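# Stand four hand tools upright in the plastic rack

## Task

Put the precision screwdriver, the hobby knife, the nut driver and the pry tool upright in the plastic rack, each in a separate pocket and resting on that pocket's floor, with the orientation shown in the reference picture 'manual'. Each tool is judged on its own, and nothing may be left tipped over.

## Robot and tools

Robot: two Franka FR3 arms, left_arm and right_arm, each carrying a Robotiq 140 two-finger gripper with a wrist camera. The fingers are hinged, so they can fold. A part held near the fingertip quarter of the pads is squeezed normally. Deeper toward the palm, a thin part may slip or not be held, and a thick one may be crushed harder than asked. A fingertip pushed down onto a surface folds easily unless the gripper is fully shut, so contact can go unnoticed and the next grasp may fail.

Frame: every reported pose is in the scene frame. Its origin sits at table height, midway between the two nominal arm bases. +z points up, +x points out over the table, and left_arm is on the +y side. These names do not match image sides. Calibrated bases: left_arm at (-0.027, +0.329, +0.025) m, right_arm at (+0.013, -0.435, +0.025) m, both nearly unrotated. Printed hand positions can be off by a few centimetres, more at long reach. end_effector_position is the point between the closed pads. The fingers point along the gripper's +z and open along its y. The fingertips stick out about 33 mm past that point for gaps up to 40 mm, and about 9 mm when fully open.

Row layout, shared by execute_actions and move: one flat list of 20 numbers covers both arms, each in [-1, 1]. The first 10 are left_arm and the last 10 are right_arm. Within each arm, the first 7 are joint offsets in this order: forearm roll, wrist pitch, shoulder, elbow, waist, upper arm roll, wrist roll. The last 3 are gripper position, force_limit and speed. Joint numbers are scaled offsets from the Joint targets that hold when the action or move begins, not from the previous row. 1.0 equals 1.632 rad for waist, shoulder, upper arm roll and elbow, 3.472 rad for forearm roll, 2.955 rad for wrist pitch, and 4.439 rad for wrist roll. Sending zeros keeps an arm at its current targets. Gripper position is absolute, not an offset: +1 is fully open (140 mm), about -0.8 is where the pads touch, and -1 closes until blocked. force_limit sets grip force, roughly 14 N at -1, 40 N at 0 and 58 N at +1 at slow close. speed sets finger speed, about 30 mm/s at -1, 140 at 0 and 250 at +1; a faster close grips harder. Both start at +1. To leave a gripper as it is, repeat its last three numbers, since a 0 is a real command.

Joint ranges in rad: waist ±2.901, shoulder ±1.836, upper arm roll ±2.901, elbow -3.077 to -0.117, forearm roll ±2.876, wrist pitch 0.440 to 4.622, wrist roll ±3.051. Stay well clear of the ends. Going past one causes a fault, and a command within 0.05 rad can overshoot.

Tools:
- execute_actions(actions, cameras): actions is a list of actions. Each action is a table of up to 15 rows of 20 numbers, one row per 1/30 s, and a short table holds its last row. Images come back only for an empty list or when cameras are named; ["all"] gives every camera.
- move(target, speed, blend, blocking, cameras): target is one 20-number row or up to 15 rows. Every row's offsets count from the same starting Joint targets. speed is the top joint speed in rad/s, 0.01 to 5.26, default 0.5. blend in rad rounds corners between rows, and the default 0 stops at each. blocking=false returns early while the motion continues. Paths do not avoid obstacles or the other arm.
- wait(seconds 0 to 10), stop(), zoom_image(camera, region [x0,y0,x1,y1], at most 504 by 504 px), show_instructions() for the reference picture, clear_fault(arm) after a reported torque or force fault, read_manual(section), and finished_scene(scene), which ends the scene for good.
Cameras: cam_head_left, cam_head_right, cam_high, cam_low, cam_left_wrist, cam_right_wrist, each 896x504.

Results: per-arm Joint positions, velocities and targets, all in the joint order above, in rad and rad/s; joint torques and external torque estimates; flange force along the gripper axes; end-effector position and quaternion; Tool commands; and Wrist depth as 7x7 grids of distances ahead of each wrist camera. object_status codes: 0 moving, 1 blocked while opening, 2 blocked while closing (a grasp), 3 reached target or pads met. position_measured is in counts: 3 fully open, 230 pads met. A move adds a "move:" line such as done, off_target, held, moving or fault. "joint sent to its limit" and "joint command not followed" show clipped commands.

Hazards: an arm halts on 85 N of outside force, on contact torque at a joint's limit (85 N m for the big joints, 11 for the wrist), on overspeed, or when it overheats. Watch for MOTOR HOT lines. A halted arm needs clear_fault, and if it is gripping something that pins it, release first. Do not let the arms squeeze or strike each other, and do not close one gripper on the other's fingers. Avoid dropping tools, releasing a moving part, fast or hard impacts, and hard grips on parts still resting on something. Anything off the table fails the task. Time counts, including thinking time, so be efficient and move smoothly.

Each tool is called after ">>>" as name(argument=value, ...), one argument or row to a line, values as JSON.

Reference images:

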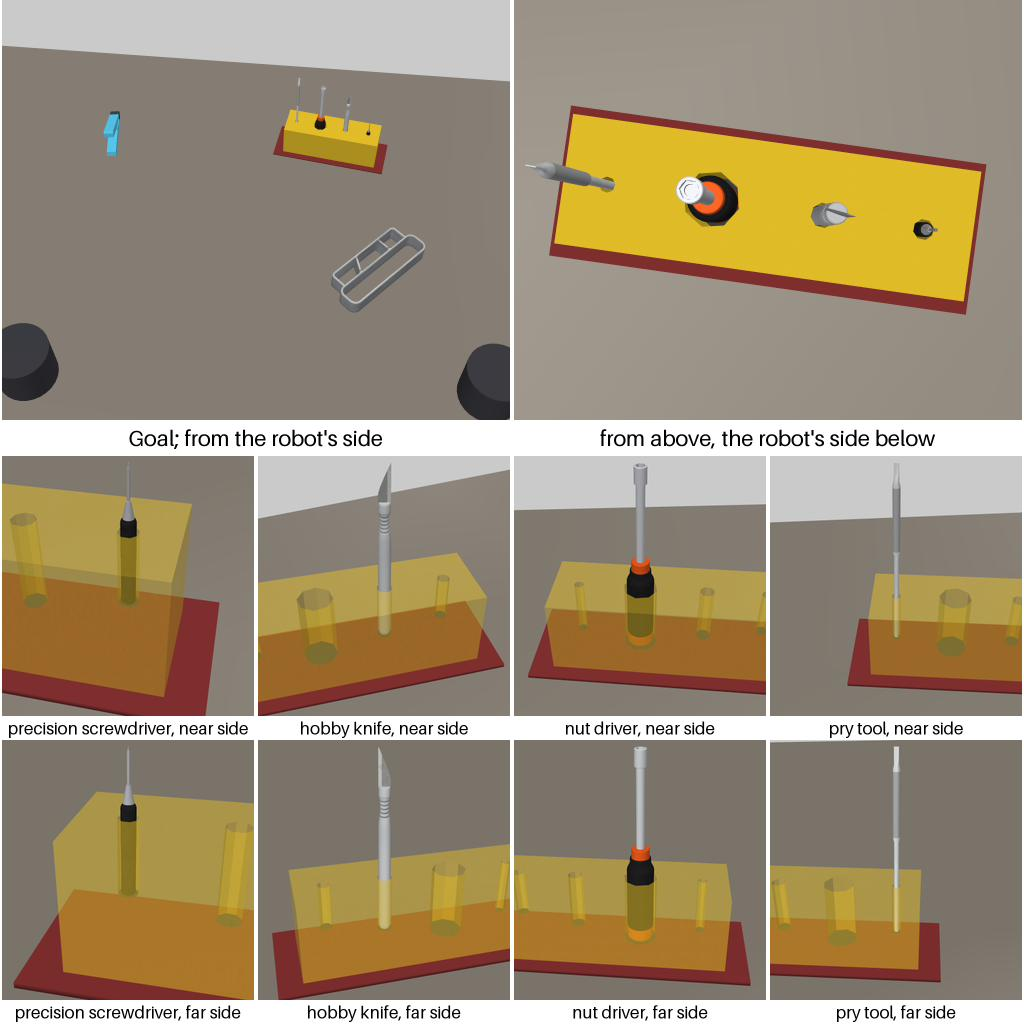

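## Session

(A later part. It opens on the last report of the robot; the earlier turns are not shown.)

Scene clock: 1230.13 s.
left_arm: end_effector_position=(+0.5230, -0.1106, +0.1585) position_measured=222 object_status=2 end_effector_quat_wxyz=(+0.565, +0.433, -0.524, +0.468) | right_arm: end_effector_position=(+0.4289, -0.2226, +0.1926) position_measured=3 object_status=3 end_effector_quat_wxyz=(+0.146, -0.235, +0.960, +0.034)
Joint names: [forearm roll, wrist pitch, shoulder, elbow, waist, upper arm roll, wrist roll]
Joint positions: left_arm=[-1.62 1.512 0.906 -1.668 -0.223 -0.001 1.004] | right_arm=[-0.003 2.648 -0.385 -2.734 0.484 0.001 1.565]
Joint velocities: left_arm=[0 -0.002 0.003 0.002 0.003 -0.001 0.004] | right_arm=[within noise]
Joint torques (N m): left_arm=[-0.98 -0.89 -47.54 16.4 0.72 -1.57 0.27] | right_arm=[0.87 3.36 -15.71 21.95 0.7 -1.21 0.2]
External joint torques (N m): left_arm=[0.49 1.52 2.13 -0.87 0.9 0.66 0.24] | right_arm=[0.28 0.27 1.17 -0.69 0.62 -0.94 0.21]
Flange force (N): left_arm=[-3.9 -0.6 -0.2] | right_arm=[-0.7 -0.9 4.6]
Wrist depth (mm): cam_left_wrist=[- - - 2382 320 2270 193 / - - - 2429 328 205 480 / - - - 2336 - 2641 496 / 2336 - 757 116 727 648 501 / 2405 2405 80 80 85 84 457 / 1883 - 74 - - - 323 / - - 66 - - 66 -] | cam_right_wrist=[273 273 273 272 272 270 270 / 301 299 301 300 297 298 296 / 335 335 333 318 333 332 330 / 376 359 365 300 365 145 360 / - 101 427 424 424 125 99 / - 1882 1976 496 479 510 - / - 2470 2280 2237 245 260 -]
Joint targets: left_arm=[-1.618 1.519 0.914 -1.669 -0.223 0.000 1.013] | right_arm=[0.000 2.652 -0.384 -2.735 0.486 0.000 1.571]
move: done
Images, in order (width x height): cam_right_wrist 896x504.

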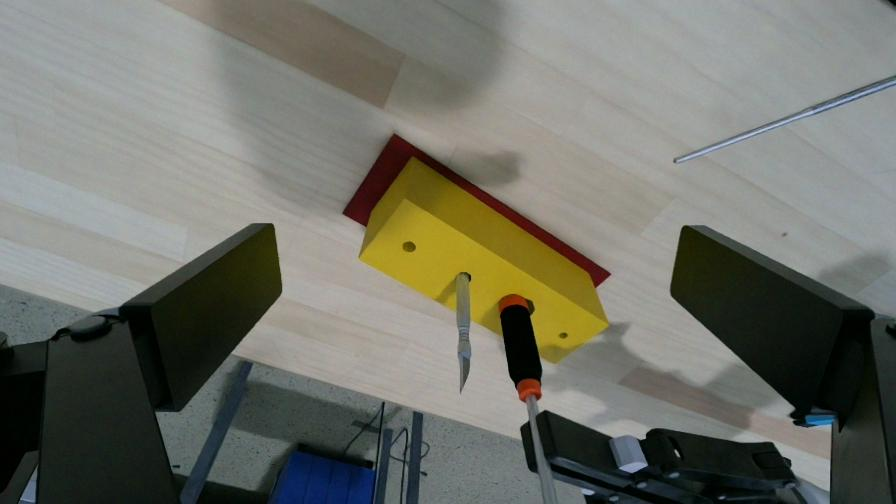

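>>> zoom_image(
  camera="cam_right_wrist",
  region=[460, 260, 580, 350],
)

>>> move(
  target=[
    [0, 0, -0.00894, -0.00576, 0, 0, -0.00114, -1, -0.1, -1, 0, 0, 0, 0, 0, 0, 0, 1, 1, 1],
  ],
  speed=0.08,
  cameras=["cam_right_wrist", "cam_low", "cam_high"],
)

>>> zoom_image(
  camera="cam_right_wrist",
  region=[460, 260, 580, 350],
)

Scaled by 4.200.

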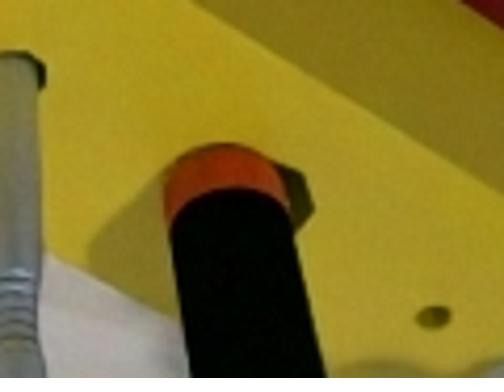

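Scene clock: 1236.37 s.
left_arm: end_effector_position=(+0.5214, -0.1102, +0.1587) position_measured=222 object_status=2 end_effector_quat_wxyz=(+0.565, +0.434, -0.524, +0.468) | right_arm: end_effector_position=(+0.4289, -0.2226, +0.1926) position_measured=3 object_status=3 end_effector_quat_wxyz=(+0.146, -0.235, +0.960, +0.034)
Joint names: [forearm roll, wrist pitch, shoulder, elbow, waist, upper arm roll, wrist roll]
Joint positions: left_arm=[-1.62 1.513 0.901 -1.676 -0.223 -0.001 1.005] | right_arm=[-0.003 2.648 -0.385 -2.734 0.484 0.001 1.565]
Joint torques (N m): left_arm=[-1.26 -1.61 -51.48 17.25 0.7 -1.93 0.02] | right_arm=[0.87 3.35 -15.76 21.95 0.75 -1.24 0.2]
External joint torques (N m): left_arm=[0.23 0.81 -1.65 -0.14 0.76 0.22 -0.01] | right_arm=[0.29 0.26 1.11 -0.65 0.68 -0.96 0.21]
Flange force (N): left_arm=[4.2 4.1 0.1] | right_arm=[-0.7 -0.9 4.4]
Wrist depth (mm): cam_left_wrist=[2059 2208 - - 312 2584 194 / - - - - 333 205 476 / 2249 2094 2359 165 - 215 491 / - 2531 738 116 719 655 504 / 2504 2405 80 80 85 84 457 / 1854 - 74 - - - 318 / - - 65 - - 66 -] | cam_right_wrist=[273 274 274 273 272 271 269 / 302 301 299 299 299 300 297 / 335 335 334 319 330 331 328 / 378 359 368 297 364 145 361 / - 101 428 417 353 125 98 / - 1928 1897 496 478 509 - / - 2324 2136 2302 242 258 -]
Joint targets: left_arm=[-1.618 1.519 0.900 -1.679 -0.223 0.000 1.008] | right_arm=[0.000 2.652 -0.384 -2.735 0.486 0.000 1.571]
move: done
Images, in order (width x height): cam_high 896x504, cam_low 896x504, cam_right_wrist 896x504.

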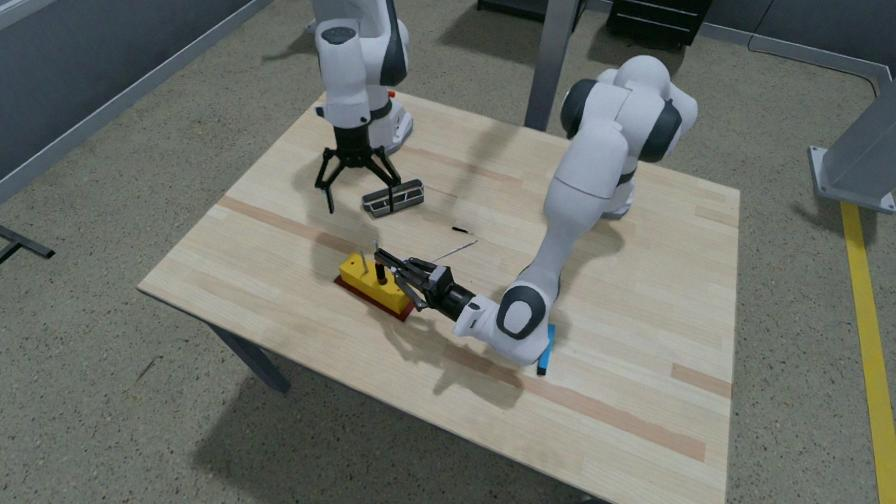

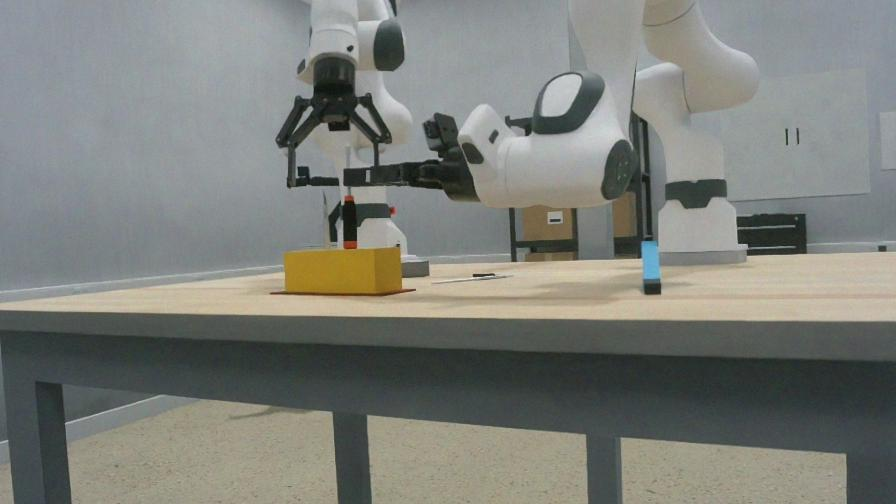

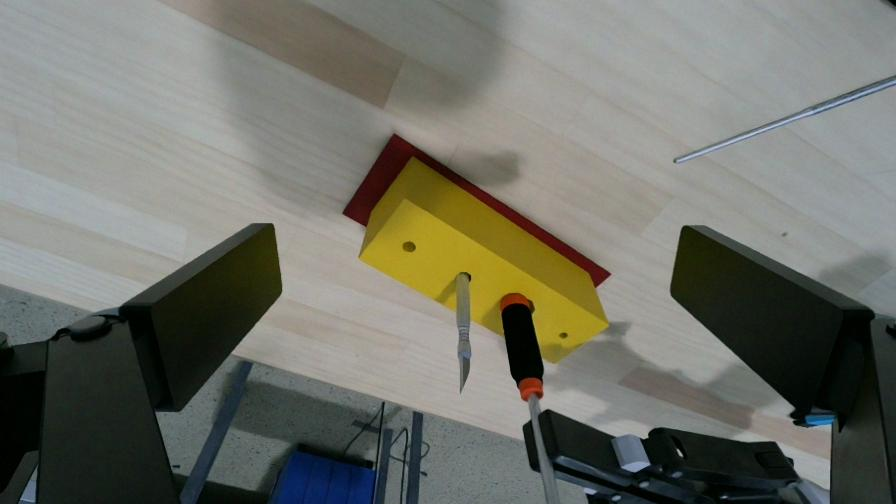

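Scaled by 4.200.

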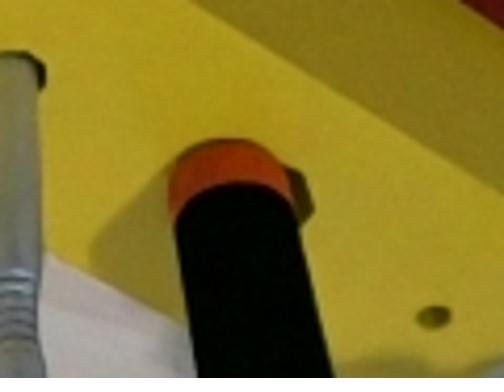

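>>> zoom_image(
  camera="cam_low",
  region=[270, 180, 420, 300],
)

Scaled by 3.360.

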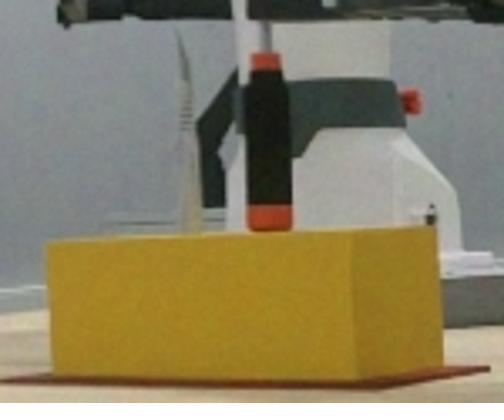

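>>> move(
  target=[
    [0, 0, -0.00596, -0.00384, 0, 0, -0.00076, -1, -0.1, -1, 0, 0, 0, 0, 0, 0, 0, 1, 1, 1],
    [0.00247, -0.0020, -0.00078, 0.00583, 0.00639, 0, -0.0024, -1, -0.1, -1, 0, 0, 0, 0, 0, 0, 0, 1, 1, 1],
  ],
  speed=0.06,
  cameras=["cam_right_wrist", "cam_low"],
)

>>> zoom_image(
  camera="cam_right_wrist",
  region=[450, 250, 590, 355],
)

>>> zoom_image(
  camera="cam_low",
  region=[270, 180, 420, 300],
)

Scene clock: 1310.57 s.
left_arm: end_effector_position=(+0.5271, -0.1043, +0.1613) position_measured=222 object_status=2 end_effector_quat_wxyz=(+0.560, +0.434, -0.526, +0.470) | right_arm: end_effector_position=(+0.4289, -0.2226, +0.1926) position_measured=3 object_status=3 end_effector_quat_wxyz=(+0.146, -0.235, +0.960, +0.034)
Joint names: [forearm roll, wrist pitch, shoulder, elbow, waist, upper arm roll, wrist roll]
Joint positions: left_arm=[-1.612 1.516 0.896 -1.671 -0.213 0 1.004] | right_arm=[-0.003 2.648 -0.385 -2.734 0.484 0.001 1.565]
Joint torques (N m): left_arm=[-1.19 -2.32 -51.75 18.29 0.88 -2.39 -0.27] | right_arm=[0.87 3.36 -15.77 21.96 0.73 -1.21 0.16]
External joint torques (N m): left_arm=[0.3 0.05 -1.95 0.81 0.79 -0.4 -0.3] | right_arm=[0.28 0.25 1.16 -0.72 0.76 -0.83 0.17]
Flange force (N): left_arm=[3.8 0.3 -0.6] | right_arm=[-0.6 -0.7 4.5]
Wrist depth (mm): cam_left_wrist=[- - - - 325 2531 200 / - - - - 322 213 482 / - 2825 3572 2531 2963 209 494 / - 2249 675 116 723 653 506 / 2249 2504 80 80 85 84 452 / 1898 - 74 - - - 326 / - - 66 - - 66 -] | cam_right_wrist=[274 273 273 273 271 271 268 / 301 300 299 300 298 296 297 / 336 335 333 324 331 330 331 / 378 358 366 301 366 145 363 / - 101 430 429 424 125 98 / - 2026 1912 499 482 512 - / - 2258 2098 2302 242 260 -]
Joint targets: left_arm=[-1.610 1.513 0.898 -1.669 -0.212 0.000 0.997] | right_arm=[0.000 2.652 -0.384 -2.735 0.486 0.000 1.571]
move: done
Images, in order (width x height): cam_low 896x504, cam_right_wrist 896x504.

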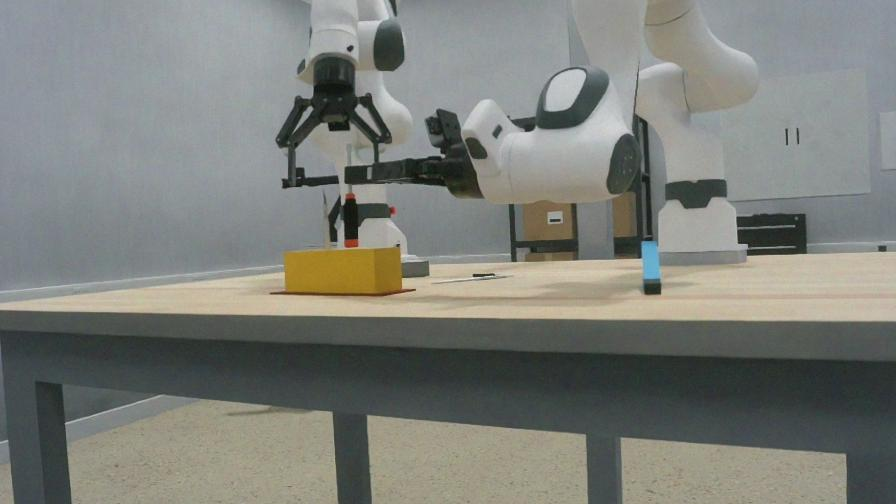

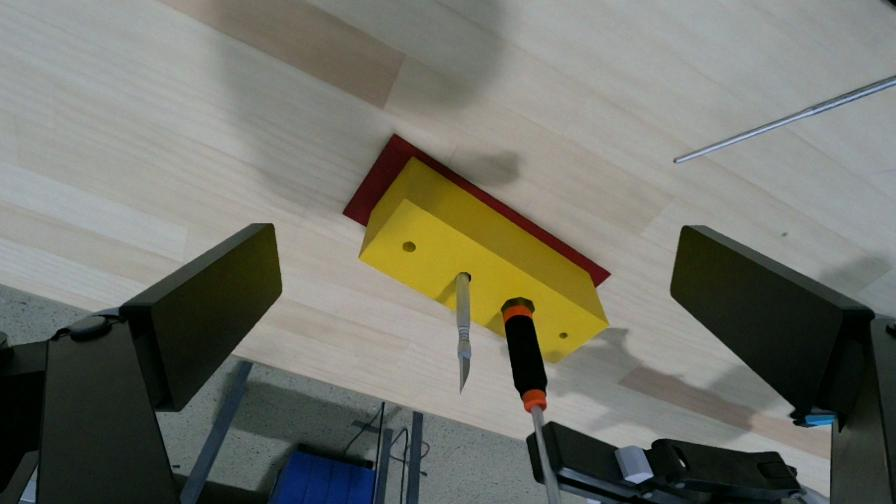

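Scaled by 3.600.

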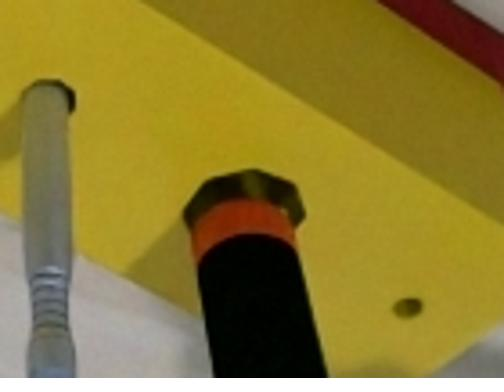

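Scaled by 3.360.

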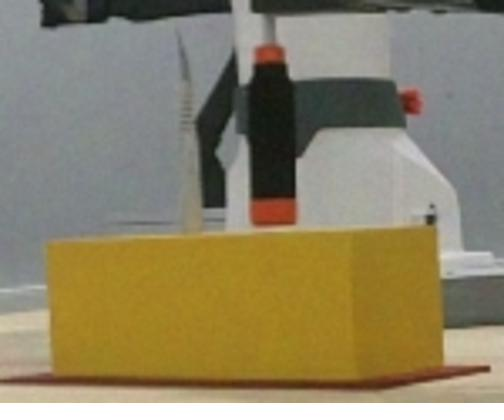

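>>> move(
  target=[
    [-0.00067, 0.00055, -0.0049, -0.0092, -0.00175, 0, 0.00158, -1, -0.1, -1, 0, 0, 0, 0, 0, 0, 0, 1, 1, 1],
  ],
  speed=0.06,
  cameras=["cam_right_wrist", "cam_low"],
)

>>> zoom_image(
  camera="cam_right_wrist",
  region=[450, 250, 590, 355],
)

>>> zoom_image(
  camera="cam_low",
  region=[270, 180, 420, 300],
)

Scene clock: 1337.43 s.
left_arm: end_effector_position=(+0.5235, -0.1041, +0.1591) position_measured=222 object_status=2 end_effector_quat_wxyz=(+0.562, +0.437, -0.525, +0.467) | right_arm: end_effector_position=(+0.4289, -0.2226, +0.1926) position_measured=3 object_status=3 end_effector_quat_wxyz=(+0.146, -0.235, +0.960, +0.034)
Joint names: [forearm roll, wrist pitch, shoulder, elbow, waist, upper arm roll, wrist roll]
Joint positions: left_arm=[-1.612 1.516 0.893 -1.683 -0.214 0 1.003] | right_arm=[-0.003 2.648 -0.385 -2.734 0.484 0.001 1.565]
Joint torques (N m): left_arm=[-1.63 -2.32 -52.72 17.32 -0.05 -2.34 -0.04] | right_arm=[0.87 3.36 -15.76 21.91 0.68 -1.24 0.22]
External joint torques (N m): left_arm=[-0.16 0.06 -3.26 0.06 -0.08 -0.32 -0.07] | right_arm=[0.28 0.25 1.22 -0.8 0.7 -0.87 0.23]
Flange force (N): left_arm=[7.7 6.7 1.1] | right_arm=[-0.5 -0.7 4.7]
Wrist depth (mm): cam_left_wrist=[- 2249 2792 - 308 - 200 / - - 2076 - 325 - 484 / - - 2189 160 2292 220 495 / - - 732 116 710 636 506 / 2359 2292 80 80 85 84 455 / 1840 - 74 - - - 320 / - - 66 - - 66 -] | cam_right_wrist=[274 274 274 272 271 271 270 / 302 301 301 300 299 298 296 / 336 333 333 319 333 331 328 / 378 359 364 303 366 145 361 / - 101 430 415 405 125 98 / - 1882 1928 499 498 514 - / - 2155 2175 2280 239 255 -]
Joint targets: left_arm=[-1.612 1.515 0.890 -1.684 -0.215 0.000 1.004] | right_arm=[0.000 2.652 -0.384 -2.735 0.486 0.000 1.571]
move: done
Images, in order (width x height): cam_low 896x504, cam_right_wrist 896x504.

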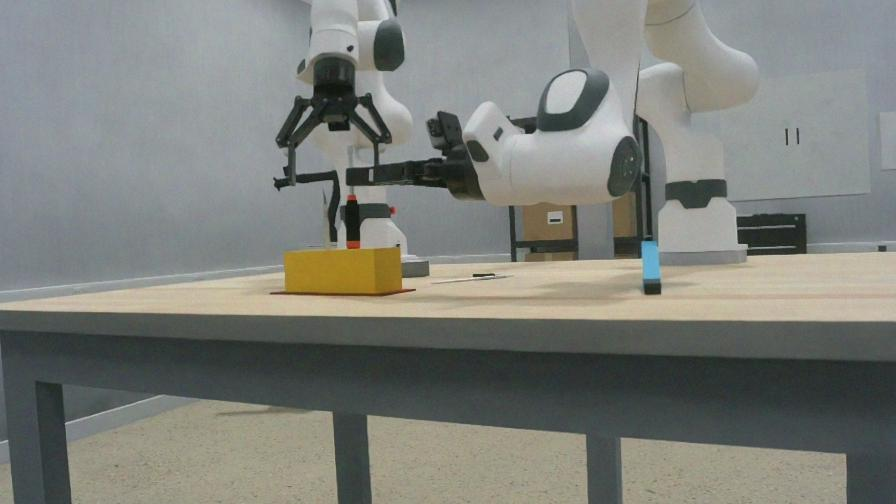

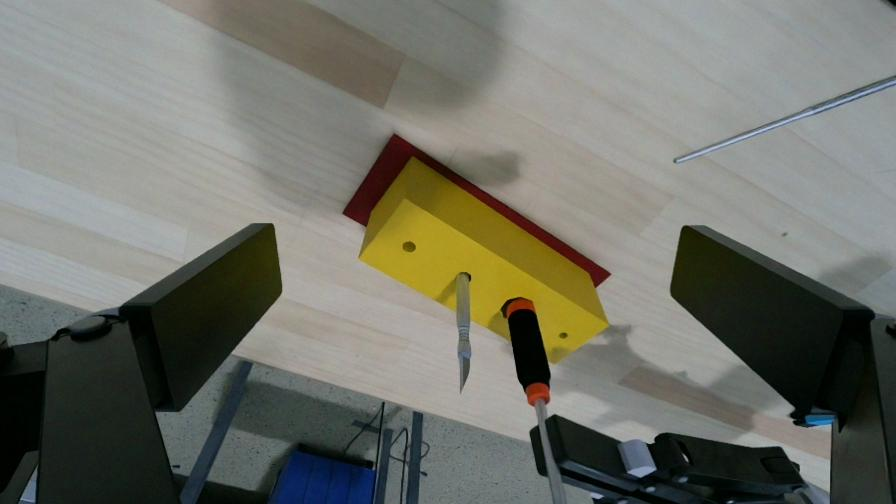

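Scaled by 3.600.

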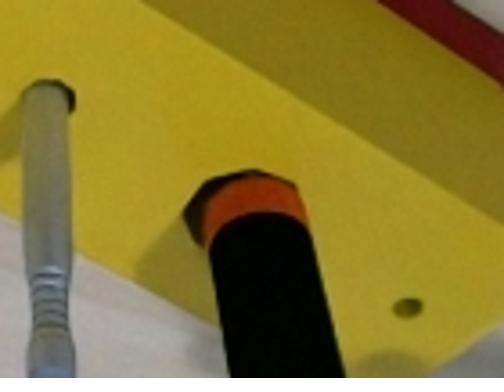

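Scaled by 3.360.

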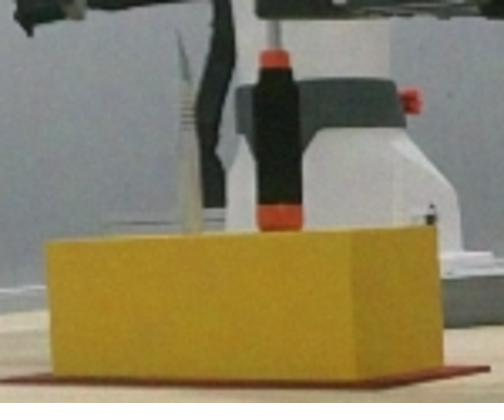

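>>> move(
  target=[
    [-0.0007, 0.00057, 0.00026, 0.0023, -0.00181, 0, -0.00075, -1, -0.1, -1, 0, 0, 0, 0, 0, 0, 0, 1, 1, 1],
  ],
  speed=0.06,
  cameras=["cam_right_wrist", "cam_low"],
)

>>> zoom_image(
  camera="cam_right_wrist",
  region=[450, 250, 590, 355],
)

>>> zoom_image(
  camera="cam_low",
  region=[270, 180, 420, 300],
)

Scene clock: 1351.47 s.
left_arm: end_effector_position=(+0.5223, -0.1058, +0.1593) position_measured=222 object_status=2 end_effector_quat_wxyz=(+0.563, +0.436, -0.525, +0.466) | right_arm: end_effector_position=(+0.4289, -0.2226, +0.1926) position_measured=3 object_status=3 end_effector_quat_wxyz=(+0.146, -0.235, +0.960, +0.034)
Joint names: [forearm roll, wrist pitch, shoulder, elbow, waist, upper arm roll, wrist roll]
Joint positions: left_arm=[-1.612 1.516 0.893 -1.682 -0.217 0 1.003] | right_arm=[-0.003 2.648 -0.385 -2.734 0.484 0.001 1.565]
Joint torques (N m): left_arm=[-2.01 -2.33 -52.33 18.33 -0.01 -2.37 -0.05] | right_arm=[0.87 3.36 -15.74 21.94 0.75 -1.18 0.18]
External joint torques (N m): left_arm=[-0.52 0.05 -2.56 0.89 -0.17 -0.43 -0.08] | right_arm=[0.28 0.27 1.19 -0.71 0.74 -0.84 0.19]
Flange force (N): left_arm=[4.8 1.6 1.4] | right_arm=[-0.7 -0.7 4.6]
Wrist depth (mm): cam_left_wrist=[- 1928 - - 309 - 454 / 1959 - 4049 2792 304 - 477 / 2189 - 3521 2761 - - 495 / - - 745 116 706 639 503 / 2479 2359 80 80 85 84 461 / 1928 - 74 - - - 321 / - - 66 - - 66 -] | cam_right_wrist=[273 273 273 273 272 270 270 / 302 301 300 301 299 297 297 / 336 335 334 326 332 332 330 / 377 357 367 301 364 145 364 / - 101 431 415 400 125 98 / - 1882 1897 500 479 510 - / - 1943 2117 2280 240 253 -]
Joint targets: left_arm=[-1.614 1.517 0.891 -1.681 -0.218 0.000 1.001] | right_arm=[0.000 2.652 -0.384 -2.735 0.486 0.000 1.571]
move: done
Images, in order (width x height): cam_low 896x504, cam_right_wrist 896x504.

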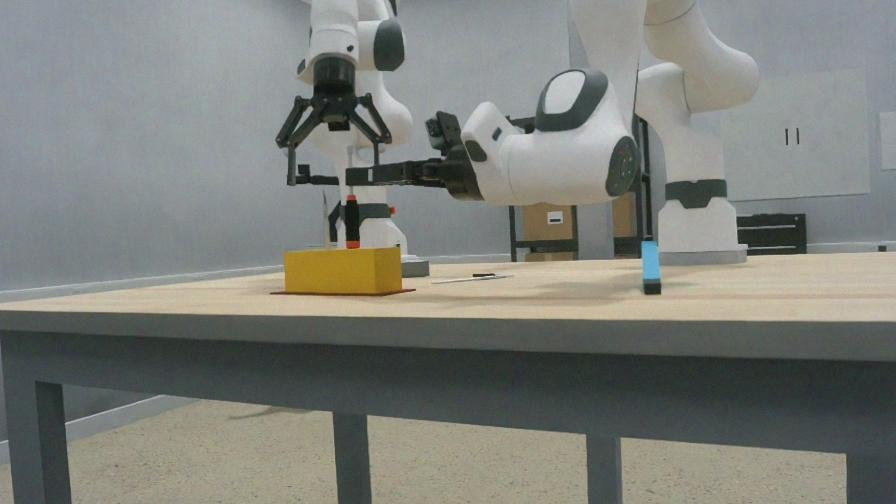

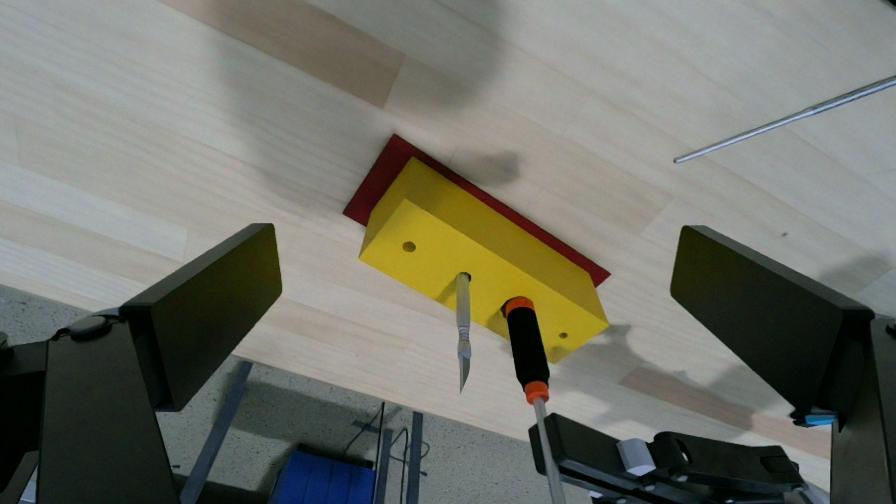

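Scaled by 3.600.

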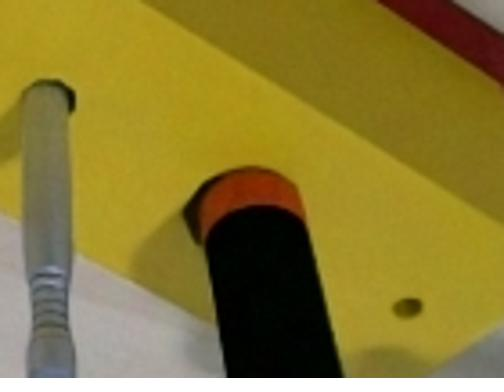

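Scaled by 3.360.

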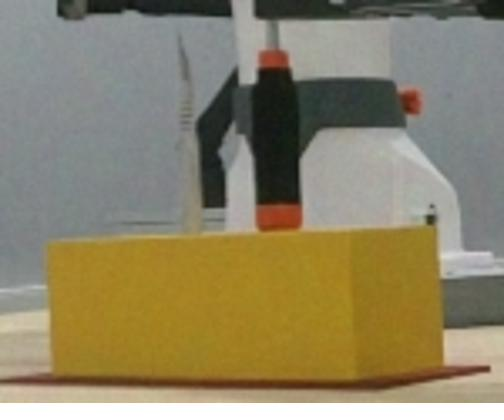

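>>> move(
  target=[
    [0, 0, 0.0013, 0.0061, 0, 0, -0.0018, -1, -0.1, -1, 0, 0, 0, 0, 0, 0, 0, 1, 1, 1],
    [0, 0, 0.0043, 0.0080, 0, 0, -0.0014, -1, -0.1, -1, 0, 0, 0, 0, 0, 0, 0, 1, 1, 1],
  ],
  speed=0.06,
  cameras=["cam_right_wrist", "cam_low"],
)

>>> zoom_image(
  camera="cam_right_wrist",
  region=[450, 250, 590, 355],
)

>>> zoom_image(
  camera="cam_low",
  region=[270, 180, 420, 300],
)

Scene clock: 1364.03 s.
left_arm: end_effector_position=(+0.5261, -0.1065, +0.1621) position_measured=222 object_status=2 end_effector_quat_wxyz=(+0.561, +0.434, -0.527, +0.468) | right_arm: end_effector_position=(+0.4289, -0.2226, +0.1926) position_measured=3 object_status=3 end_effector_quat_wxyz=(+0.146, -0.235, +0.960, +0.034)
Joint names: [forearm roll, wrist pitch, shoulder, elbow, waist, upper arm roll, wrist roll]
Joint positions: left_arm=[-1.612 1.516 0.895 -1.67 -0.217 0 1] | right_arm=[-0.003 2.648 -0.385 -2.734 0.484 0.001 1.565]
Joint torques (N m): left_arm=[-2.03 -2.3 -51.07 18.75 -0.07 -2.36 -0.22] | right_arm=[0.86 3.36 -15.81 21.92 0.73 -1.21 0.17]
External joint torques (N m): left_arm=[-0.54 0.08 -1.3 1.27 -0.03 -0.28 -0.25] | right_arm=[0.27 0.26 1.13 -0.72 0.73 -0.84 0.18]
Flange force (N): left_arm=[1.4 -3.1 1.0] | right_arm=[-0.5 -0.7 4.4]
Wrist depth (mm): cam_left_wrist=[1991 - 2059 1773 314 203 198 / - - - - 323 - 481 / - 2531 2008 167 3374 219 495 / 2429 2531 762 115 723 694 507 / 2557 2557 80 80 85 84 457 / 1883 - 74 - - - 323 / - - 66 - - 66 -] | cam_right_wrist=[274 274 274 272 273 270 271 / 302 302 300 301 298 297 297 / 337 335 333 327 332 332 330 / 380 358 367 299 364 144 361 / - 101 428 426 344 125 98 / - 1838 1882 497 495 511 - / - 2155 2175 2302 240 257 -]
Joint targets: left_arm=[-1.614 1.517 0.898 -1.668 -0.218 0.000 0.995] | right_arm=[0.000 2.652 -0.384 -2.735 0.486 0.000 1.571]
move: done
Images, in order (width x height): cam_low 896x504, cam_right_wrist 896x504.

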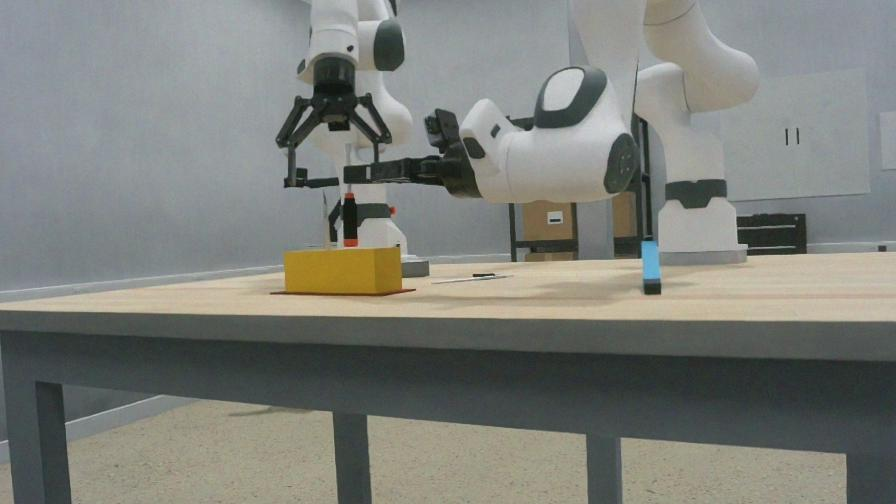

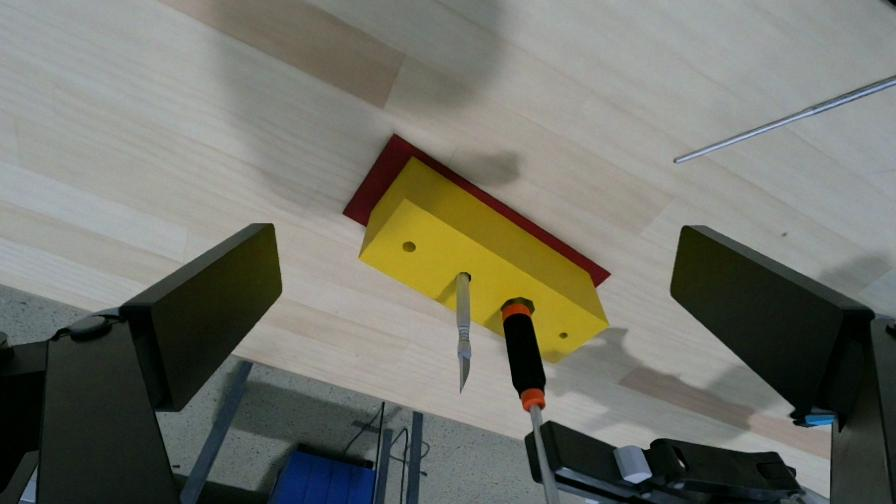

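Scaled by 3.600.

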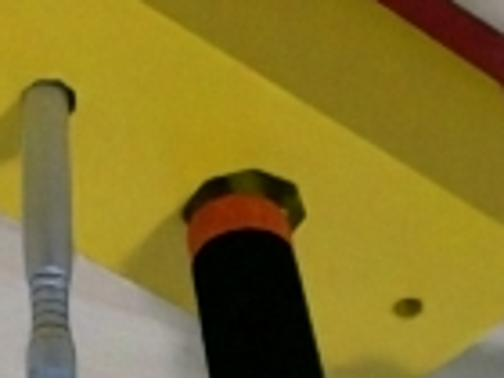

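Scaled by 3.360.

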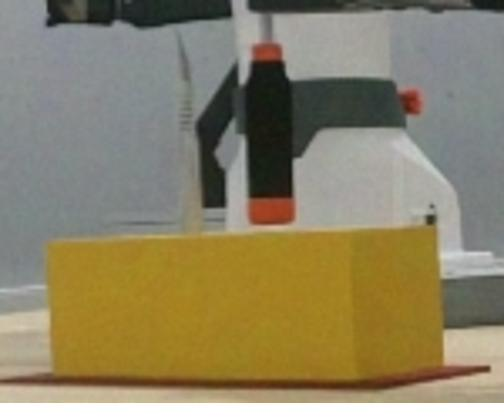

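>>> move(
  target=[
    [0, 0, 0.0068, 0.0014, 0, 0, 0.00196, -1, -0.1, -1, 0, 0, 0, 0, 0, 0, 0, 1, 1, 1],
  ],
  speed=0.05,
  cameras=["cam_right_wrist", "cam_low"],
)

>>> zoom_image(
  camera="cam_right_wrist",
  region=[450, 250, 590, 355],
)

>>> zoom_image(
  camera="cam_low",
  region=[270, 180, 420, 300],
)

Scene clock: 1375.17 s.
left_arm: end_effector_position=(+0.5249, -0.1062, +0.1561) position_measured=222 object_status=2 end_effector_quat_wxyz=(+0.563, +0.436, -0.525, +0.466) | right_arm: end_effector_position=(+0.4289, -0.2226, +0.1926) position_measured=3 object_status=3 end_effector_quat_wxyz=(+0.146, -0.235, +0.960, +0.034)
Joint names: [forearm roll, wrist pitch, shoulder, elbow, waist, upper arm roll, wrist roll]
Joint positions: left_arm=[-1.612 1.516 0.906 -1.667 -0.217 0 1] | right_arm=[-0.003 2.648 -0.385 -2.734 0.484 0.001 1.565]
Joint torques (N m): left_arm=[-1.96 -2.38 -51.43 18.2 -0.05 -2.48 0.02] | right_arm=[0.87 3.36 -15.83 21.95 0.76 -1.22 0.19]
External joint torques (N m): left_arm=[-0.49 0.03 -1.62 0.86 0.2 -0.23 -0.01] | right_arm=[0.28 0.26 1.1 -0.73 0.74 -0.89 0.2]
Flange force (N): left_arm=[2.6 -0.2 0.7] | right_arm=[-0.4 -0.8 4.3]
Wrist depth (mm): cam_left_wrist=[- - - - 325 211 198 / - - 3283 - 2292 216 479 / 1760 - - 161 3037 215 493 / 2730 - 725 116 704 696 506 / 2405 2336 80 80 85 80 457 / 1869 - 74 - - - 318 / - - 66 - - 66 -] | cam_right_wrist=[274 273 273 273 271 270 269 / 302 302 299 300 299 299 297 / 334 335 335 324 332 330 330 / 376 357 365 298 364 145 363 / - 101 431 428 402 125 99 / - 1897 1959 497 478 509 - / - 2280 2195 2098 249 262 -]
Joint targets: left_arm=[-1.614 1.517 0.909 -1.665 -0.218 0.000 1.003] | right_arm=[0.000 2.652 -0.384 -2.735 0.486 0.000 1.571]
move: done
Images, in order (width x height): cam_low 896x504, cam_right_wrist 896x504.

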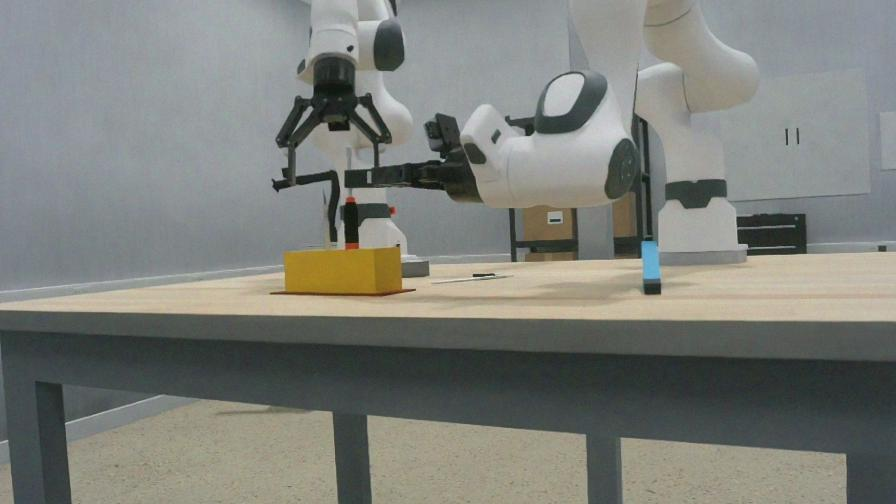

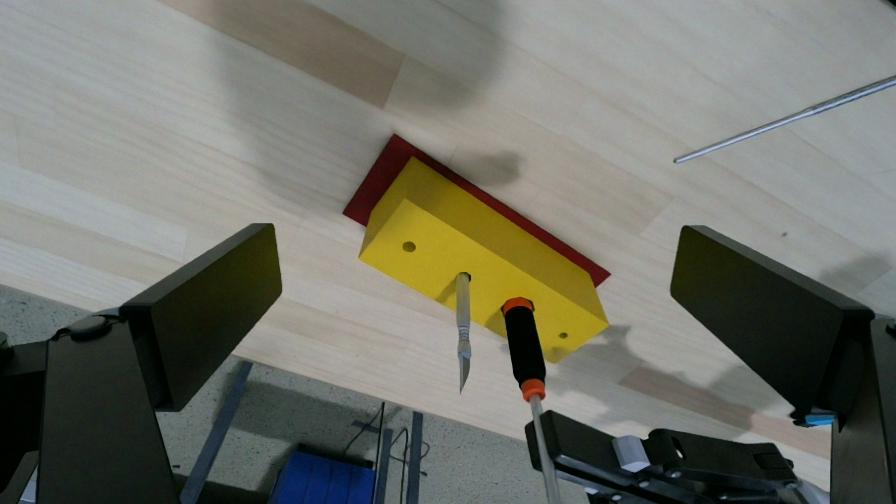

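Scaled by 3.600.

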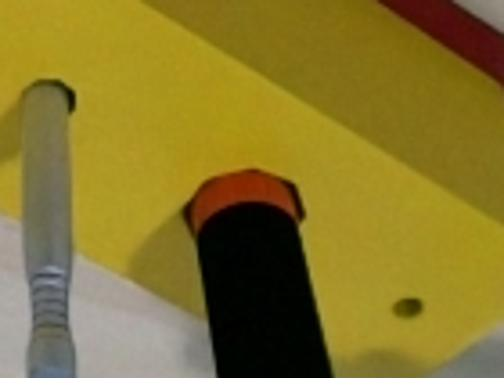

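Scaled by 3.360.

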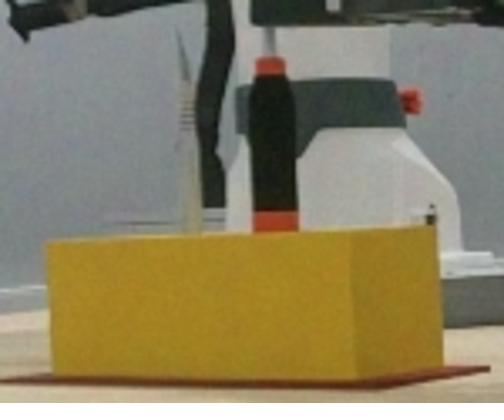

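>>> move(
  target=[
    [0, 0, 0.01192, 0.00768, 0, 0, 0.00152, -1, -0.1, -1, 0, 0, 0, 0, 0, 0, 0, 1, 1, 1],
  ],
  speed=0.05,
  cameras=["cam_right_wrist"],
)

>>> zoom_image(
  camera="cam_right_wrist",
  region=[450, 250, 590, 355],
)

Scene clock: 1381.40 s.
left_arm: end_effector_position=(+0.5251, -0.1061, +0.1479) position_measured=222 object_status=2 end_effector_quat_wxyz=(+0.564, +0.437, -0.524, +0.465) | right_arm: end_effector_position=(+0.4289, -0.2226, +0.1926) position_measured=3 object_status=3 end_effector_quat_wxyz=(+0.146, -0.235, +0.960, +0.034)
Joint names: [forearm roll, wrist pitch, shoulder, elbow, waist, upper arm roll, wrist roll]
Joint positions: left_arm=[-1.612 1.516 0.926 -1.654 -0.217 0 1.004] | right_arm=[-0.003 2.648 -0.385 -2.734 0.484 0.001 1.565]
Joint velocities: left_arm=[0.001 0 0.001 0.002 0 -0.001 0.005] | right_arm=[within noise]
Joint torques (N m): left_arm=[-1.94 -2.37 -51.7 18.1 -0.08 -2.56 0.13] | right_arm=[0.87 3.35 -15.76 21.94 0.72 -1.21 0.16]
External joint torques (N m): left_arm=[-0.47 0.01 -1.62 0.81 -0.2 -0.55 0.1] | right_arm=[0.29 0.25 1.16 -0.73 0.68 -0.9 0.17]
Flange force (N): left_arm=[2.5 0.3 1.3] | right_arm=[-0.5 -0.9 4.5]
Wrist depth (mm): cam_left_wrist=[- 2076 - - 312 - 467 / - - 2314 2454 322 - 487 / - 2336 2405 2612 2612 3982 496 / - 2382 706 116 677 666 506 / 2359 2189 80 80 85 84 394 / 1813 - 74 - - - 313 / - - 66 - - 66 -] | cam_right_wrist=[273 273 273 273 272 271 270 / 302 301 299 300 299 297 296 / 335 336 333 318 333 332 329 / 378 357 365 299 364 145 362 / - 101 426 430 403 125 98 / - 1838 1928 498 463 497 - / - 2258 2195 2302 255 275 -]
Joint targets: left_arm=[-1.614 1.517 0.928 -1.653 -0.218 0.000 1.010] | right_arm=[0.000 2.652 -0.384 -2.735 0.486 0.000 1.571]
move: done
Images, in order (width x height): cam_right_wrist 896x504.

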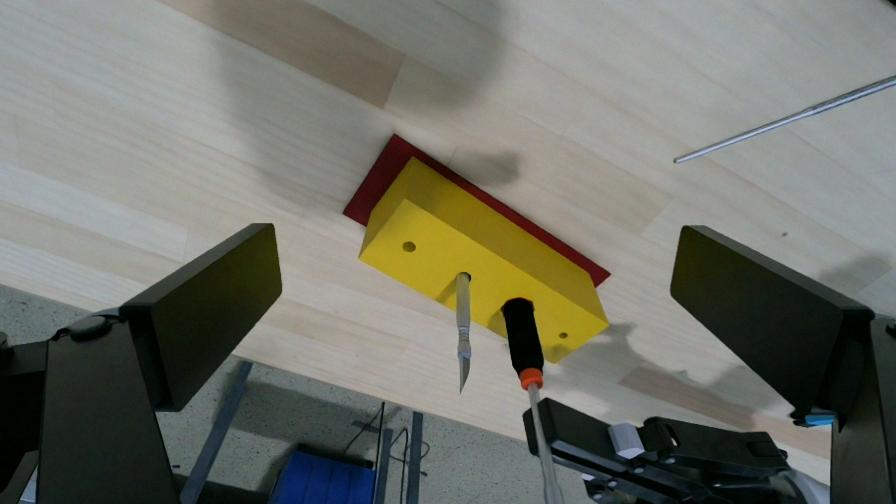

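Scaled by 3.600.

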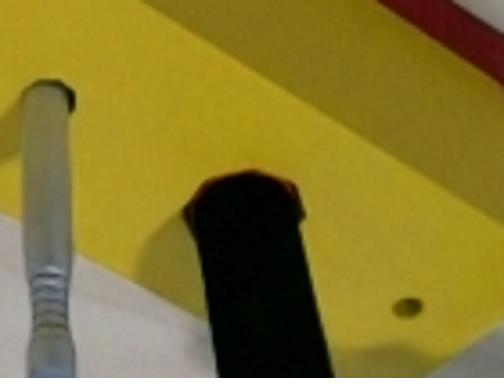

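>>> move(
  target=[
    [0, 0, 0.01788, 0.01152, 0, 0, 0.00228, -1, -0.1, -1, 0, 0, 0, 0, 0, 0, 0, 1, 1, 1],
  ],
  speed=0.05,
)

Scene clock: 1386.97 s.
left_arm: end_effector_position=(+0.5252, -0.1061, +0.1357) position_measured=222 object_status=2 end_effector_quat_wxyz=(+0.564, +0.438, -0.524, +0.465) | right_arm: end_effector_position=(+0.4289, -0.2226, +0.1926) position_measured=3 object_status=3 end_effector_quat_wxyz=(+0.146, -0.235, +0.960, +0.034)
Joint names: [forearm roll, wrist pitch, shoulder, elbow, waist, upper arm roll, wrist roll]
Joint positions: left_arm=[-1.612 1.516 0.955 -1.636 -0.217 0 1.013] | right_arm=[-0.003 2.648 -0.385 -2.734 0.484 0.001 1.565]
Joint velocities: left_arm=[0 0 0 0.001 0 0 0.005] | right_arm=[within noise]
Joint torques (N m): left_arm=[-1.9 -2.39 -51.87 17.91 0 -2.68 0.19] | right_arm=[0.86 3.36 -15.79 21.94 0.72 -1.24 0.16]
External joint torques (N m): left_arm=[-0.48 0.02 -1.87 0.98 0.08 -0.49 0.16] | right_arm=[0.27 0.25 1.13 -0.78 0.71 -0.88 0.17]
Flange force (N): left_arm=[2.8 0.2 1.0] | right_arm=[-0.3 -0.8 4.4]
Wrist depth (mm): cam_left_wrist=[- - - - 312 - 474 / - - - - 323 203 479 / - 2359 - 2699 2359 - 490 / - 2454 655 116 638 607 502 / 2336 502 80 80 85 84 374 / 1799 - 74 - - - 312 / - - 66 - - 66 -] | cam_right_wrist=[273 274 273 273 273 271 270 / 301 302 301 301 299 299 296 / 333 334 334 325 333 330 329 / 376 358 377 - 365 145 362 / - 101 430 428 357 125 99 / - 1928 1959 495 273 466 - / - 2195 2117 2348 286 297 -]
Joint targets: left_arm=[-1.614 1.517 0.958 -1.634 -0.218 0.000 1.020] | right_arm=[0.000 2.652 -0.384 -2.735 0.486 0.000 1.571]
move: done

>>> move(
  target=[
    [0, 0, 0.01788, 0.01152, 0, 0, 0.00228, -1, -0.1, -1, 0, 0, 0, 0, 0, 0, 0, 1, 1, 1],
  ],
  speed=0.05,
)

>>> move(
  target=[
    [0, 0, 0.00745, 0.0048, 0, 0, 0.00095, -1, -0.1, -1, 0, 0, 0, 0, 0, 0, 0, 1, 1, 1],
  ],
  speed=0.04,
  cameras=["cam_right_wrist", "cam_low"],
)

>>> zoom_image(
  camera="cam_low",
  region=[270, 180, 420, 300],
)

Scene clock: 1391.47 s.
left_arm: end_effector_position=(+0.5250, -0.1060, +0.1236) position_measured=222 object_status=2 end_effector_quat_wxyz=(+0.563, +0.438, -0.524, +0.465) | right_arm: end_effector_position=(+0.4289, -0.2226, +0.1926) position_measured=3 object_status=3 end_effector_quat_wxyz=(+0.146, -0.235, +0.960, +0.034)
Joint names: [forearm roll, wrist pitch, shoulder, elbow, waist, upper arm roll, wrist roll]
Joint positions: left_arm=[-1.612 1.516 0.984 -1.617 -0.217 0.001 1.023] | right_arm=[-0.003 2.648 -0.385 -2.734 0.484 0.001 1.565]
Joint velocities: left_arm=[0 0 0 0.001 0 0 0.005] | right_arm=[within noise]
Joint torques (N m): left_arm=[-1.81 -2.41 -52.26 17.58 -0.06 -2.77 0.15] | right_arm=[0.87 3.36 -15.75 21.91 0.72 -1.21 0.16]
External joint torques (N m): left_arm=[-0.4 0.02 -1.87 0.74 0.1 -0.47 0.12] | right_arm=[0.28 0.26 1.2 -0.73 0.74 -0.83 0.17]
Flange force (N): left_arm=[3.2 1.1 0.9] | right_arm=[-0.6 -0.7 4.6]
Wrist depth (mm): cam_left_wrist=[- 2249 2229 2270 315 - 474 / - - - - - - 478 / 2699 - - 162 - - 489 / - 2336 620 116 604 578 491 / 2249 437 80 80 85 84 334 / 1723 - 74 - - - 303 / - - 66 - - 66 -] | cam_right_wrist=[274 273 273 273 273 270 270 / 301 301 300 300 299 297 297 / 336 336 335 324 332 331 330 / 376 357 375 312 360 144 361 / - 101 428 427 412 125 98 / - 1912 484 499 273 292 - / - 2155 2155 2216 353 315 -]
Joint targets: left_arm=[-1.614 1.517 0.987 -1.615 -0.218 0.000 1.030] | right_arm=[0.000 2.652 -0.384 -2.735 0.486 0.000 1.571]
move: done

Scene clock: 1392.20 s.
left_arm: end_effector_position=(+0.5249, -0.1060, +0.1186) position_measured=222 object_status=2 end_effector_quat_wxyz=(+0.563, +0.438, -0.524, +0.466) | right_arm: end_effector_position=(+0.4289, -0.2226, +0.1926) position_measured=3 object_status=3 end_effector_quat_wxyz=(+0.146, -0.235, +0.960, +0.034)
Joint names: [forearm roll, wrist pitch, shoulder, elbow, waist, upper arm roll, wrist roll]
Joint positions: left_arm=[-1.613 1.516 0.996 -1.609 -0.217 0.001 1.028] | right_arm=[-0.003 2.648 -0.385 -2.734 0.484 0.001 1.565]
Joint torques (N m): left_arm=[-1.79 -2.42 -51.83 17.64 -0.22 -2.83 0.14] | right_arm=[0.87 3.37 -15.78 21.9 0.74 -1.2 0.16]
External joint torques (N m): left_arm=[-0.4 -0.01 -1.62 1.01 -0.34 -0.73 0.11] | right_arm=[0.29 0.27 1.1 -0.76 0.67 -0.92 0.17]
Flange force (N): left_arm=[2.1 -0.7 1.5] | right_arm=[-0.3 -0.9 4.4]
Wrist depth (mm): cam_left_wrist=[- 1883 - - 317 194 472 / 2699 - - 2699 2229 - 497 / 2189 2730 - 2504 2454 2792 495 / 2454 2612 607 116 580 568 488 / 2314 422 80 80 85 84 329 / 1687 - 74 - - - 294 / - - 66 - - 66 -] | cam_right_wrist=[273 273 273 273 272 271 269 / 301 302 301 301 299 299 296 / 334 334 333 324 332 330 330 / 378 358 365 301 362 145 363 / - 101 427 426 439 125 99 / - 1959 1943 497 280 293 - / - 2258 2136 2324 2348 318 -]
Joint targets: left_arm=[-1.614 1.517 0.999 -1.607 -0.218 0.000 1.034] | right_arm=[0.000 2.652 -0.384 -2.735 0.486 0.000 1.571]
move: done
Images, in order (width x height): cam_low 896x504, cam_right_wrist 896x504.

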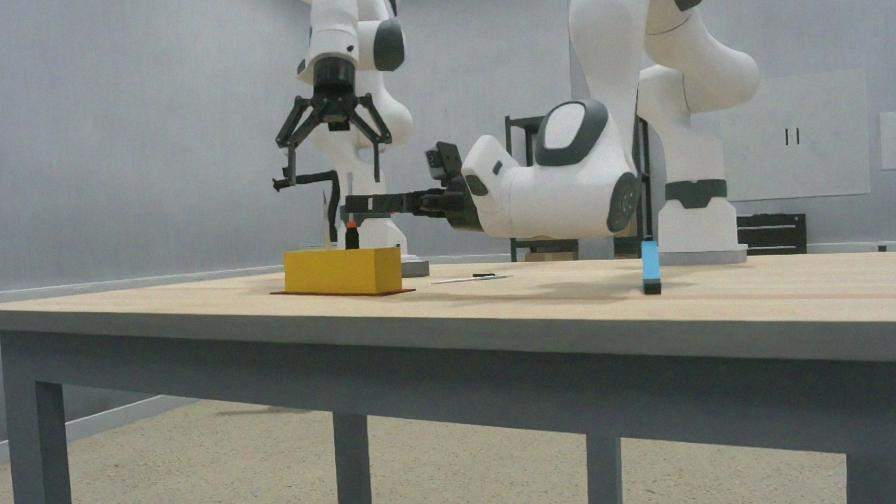

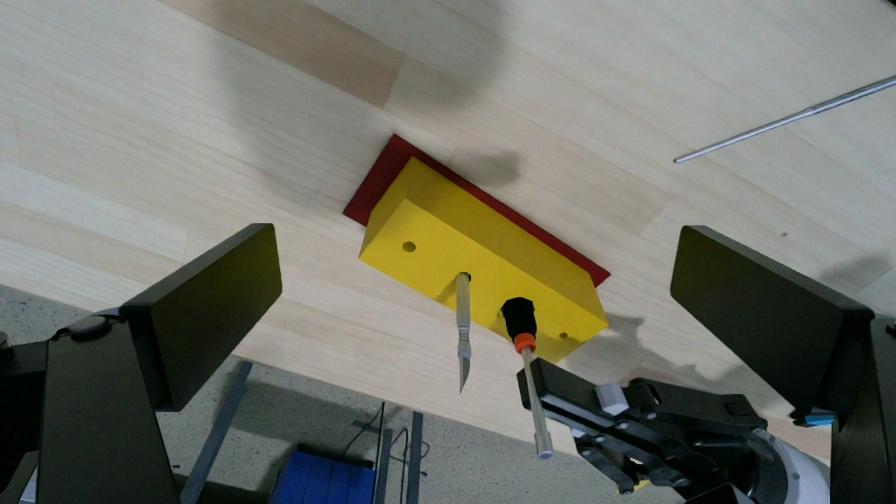

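Scaled by 3.360.

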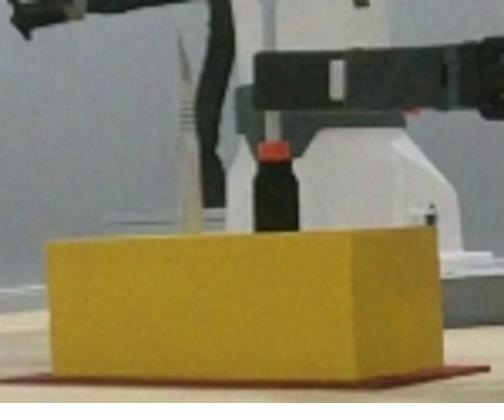

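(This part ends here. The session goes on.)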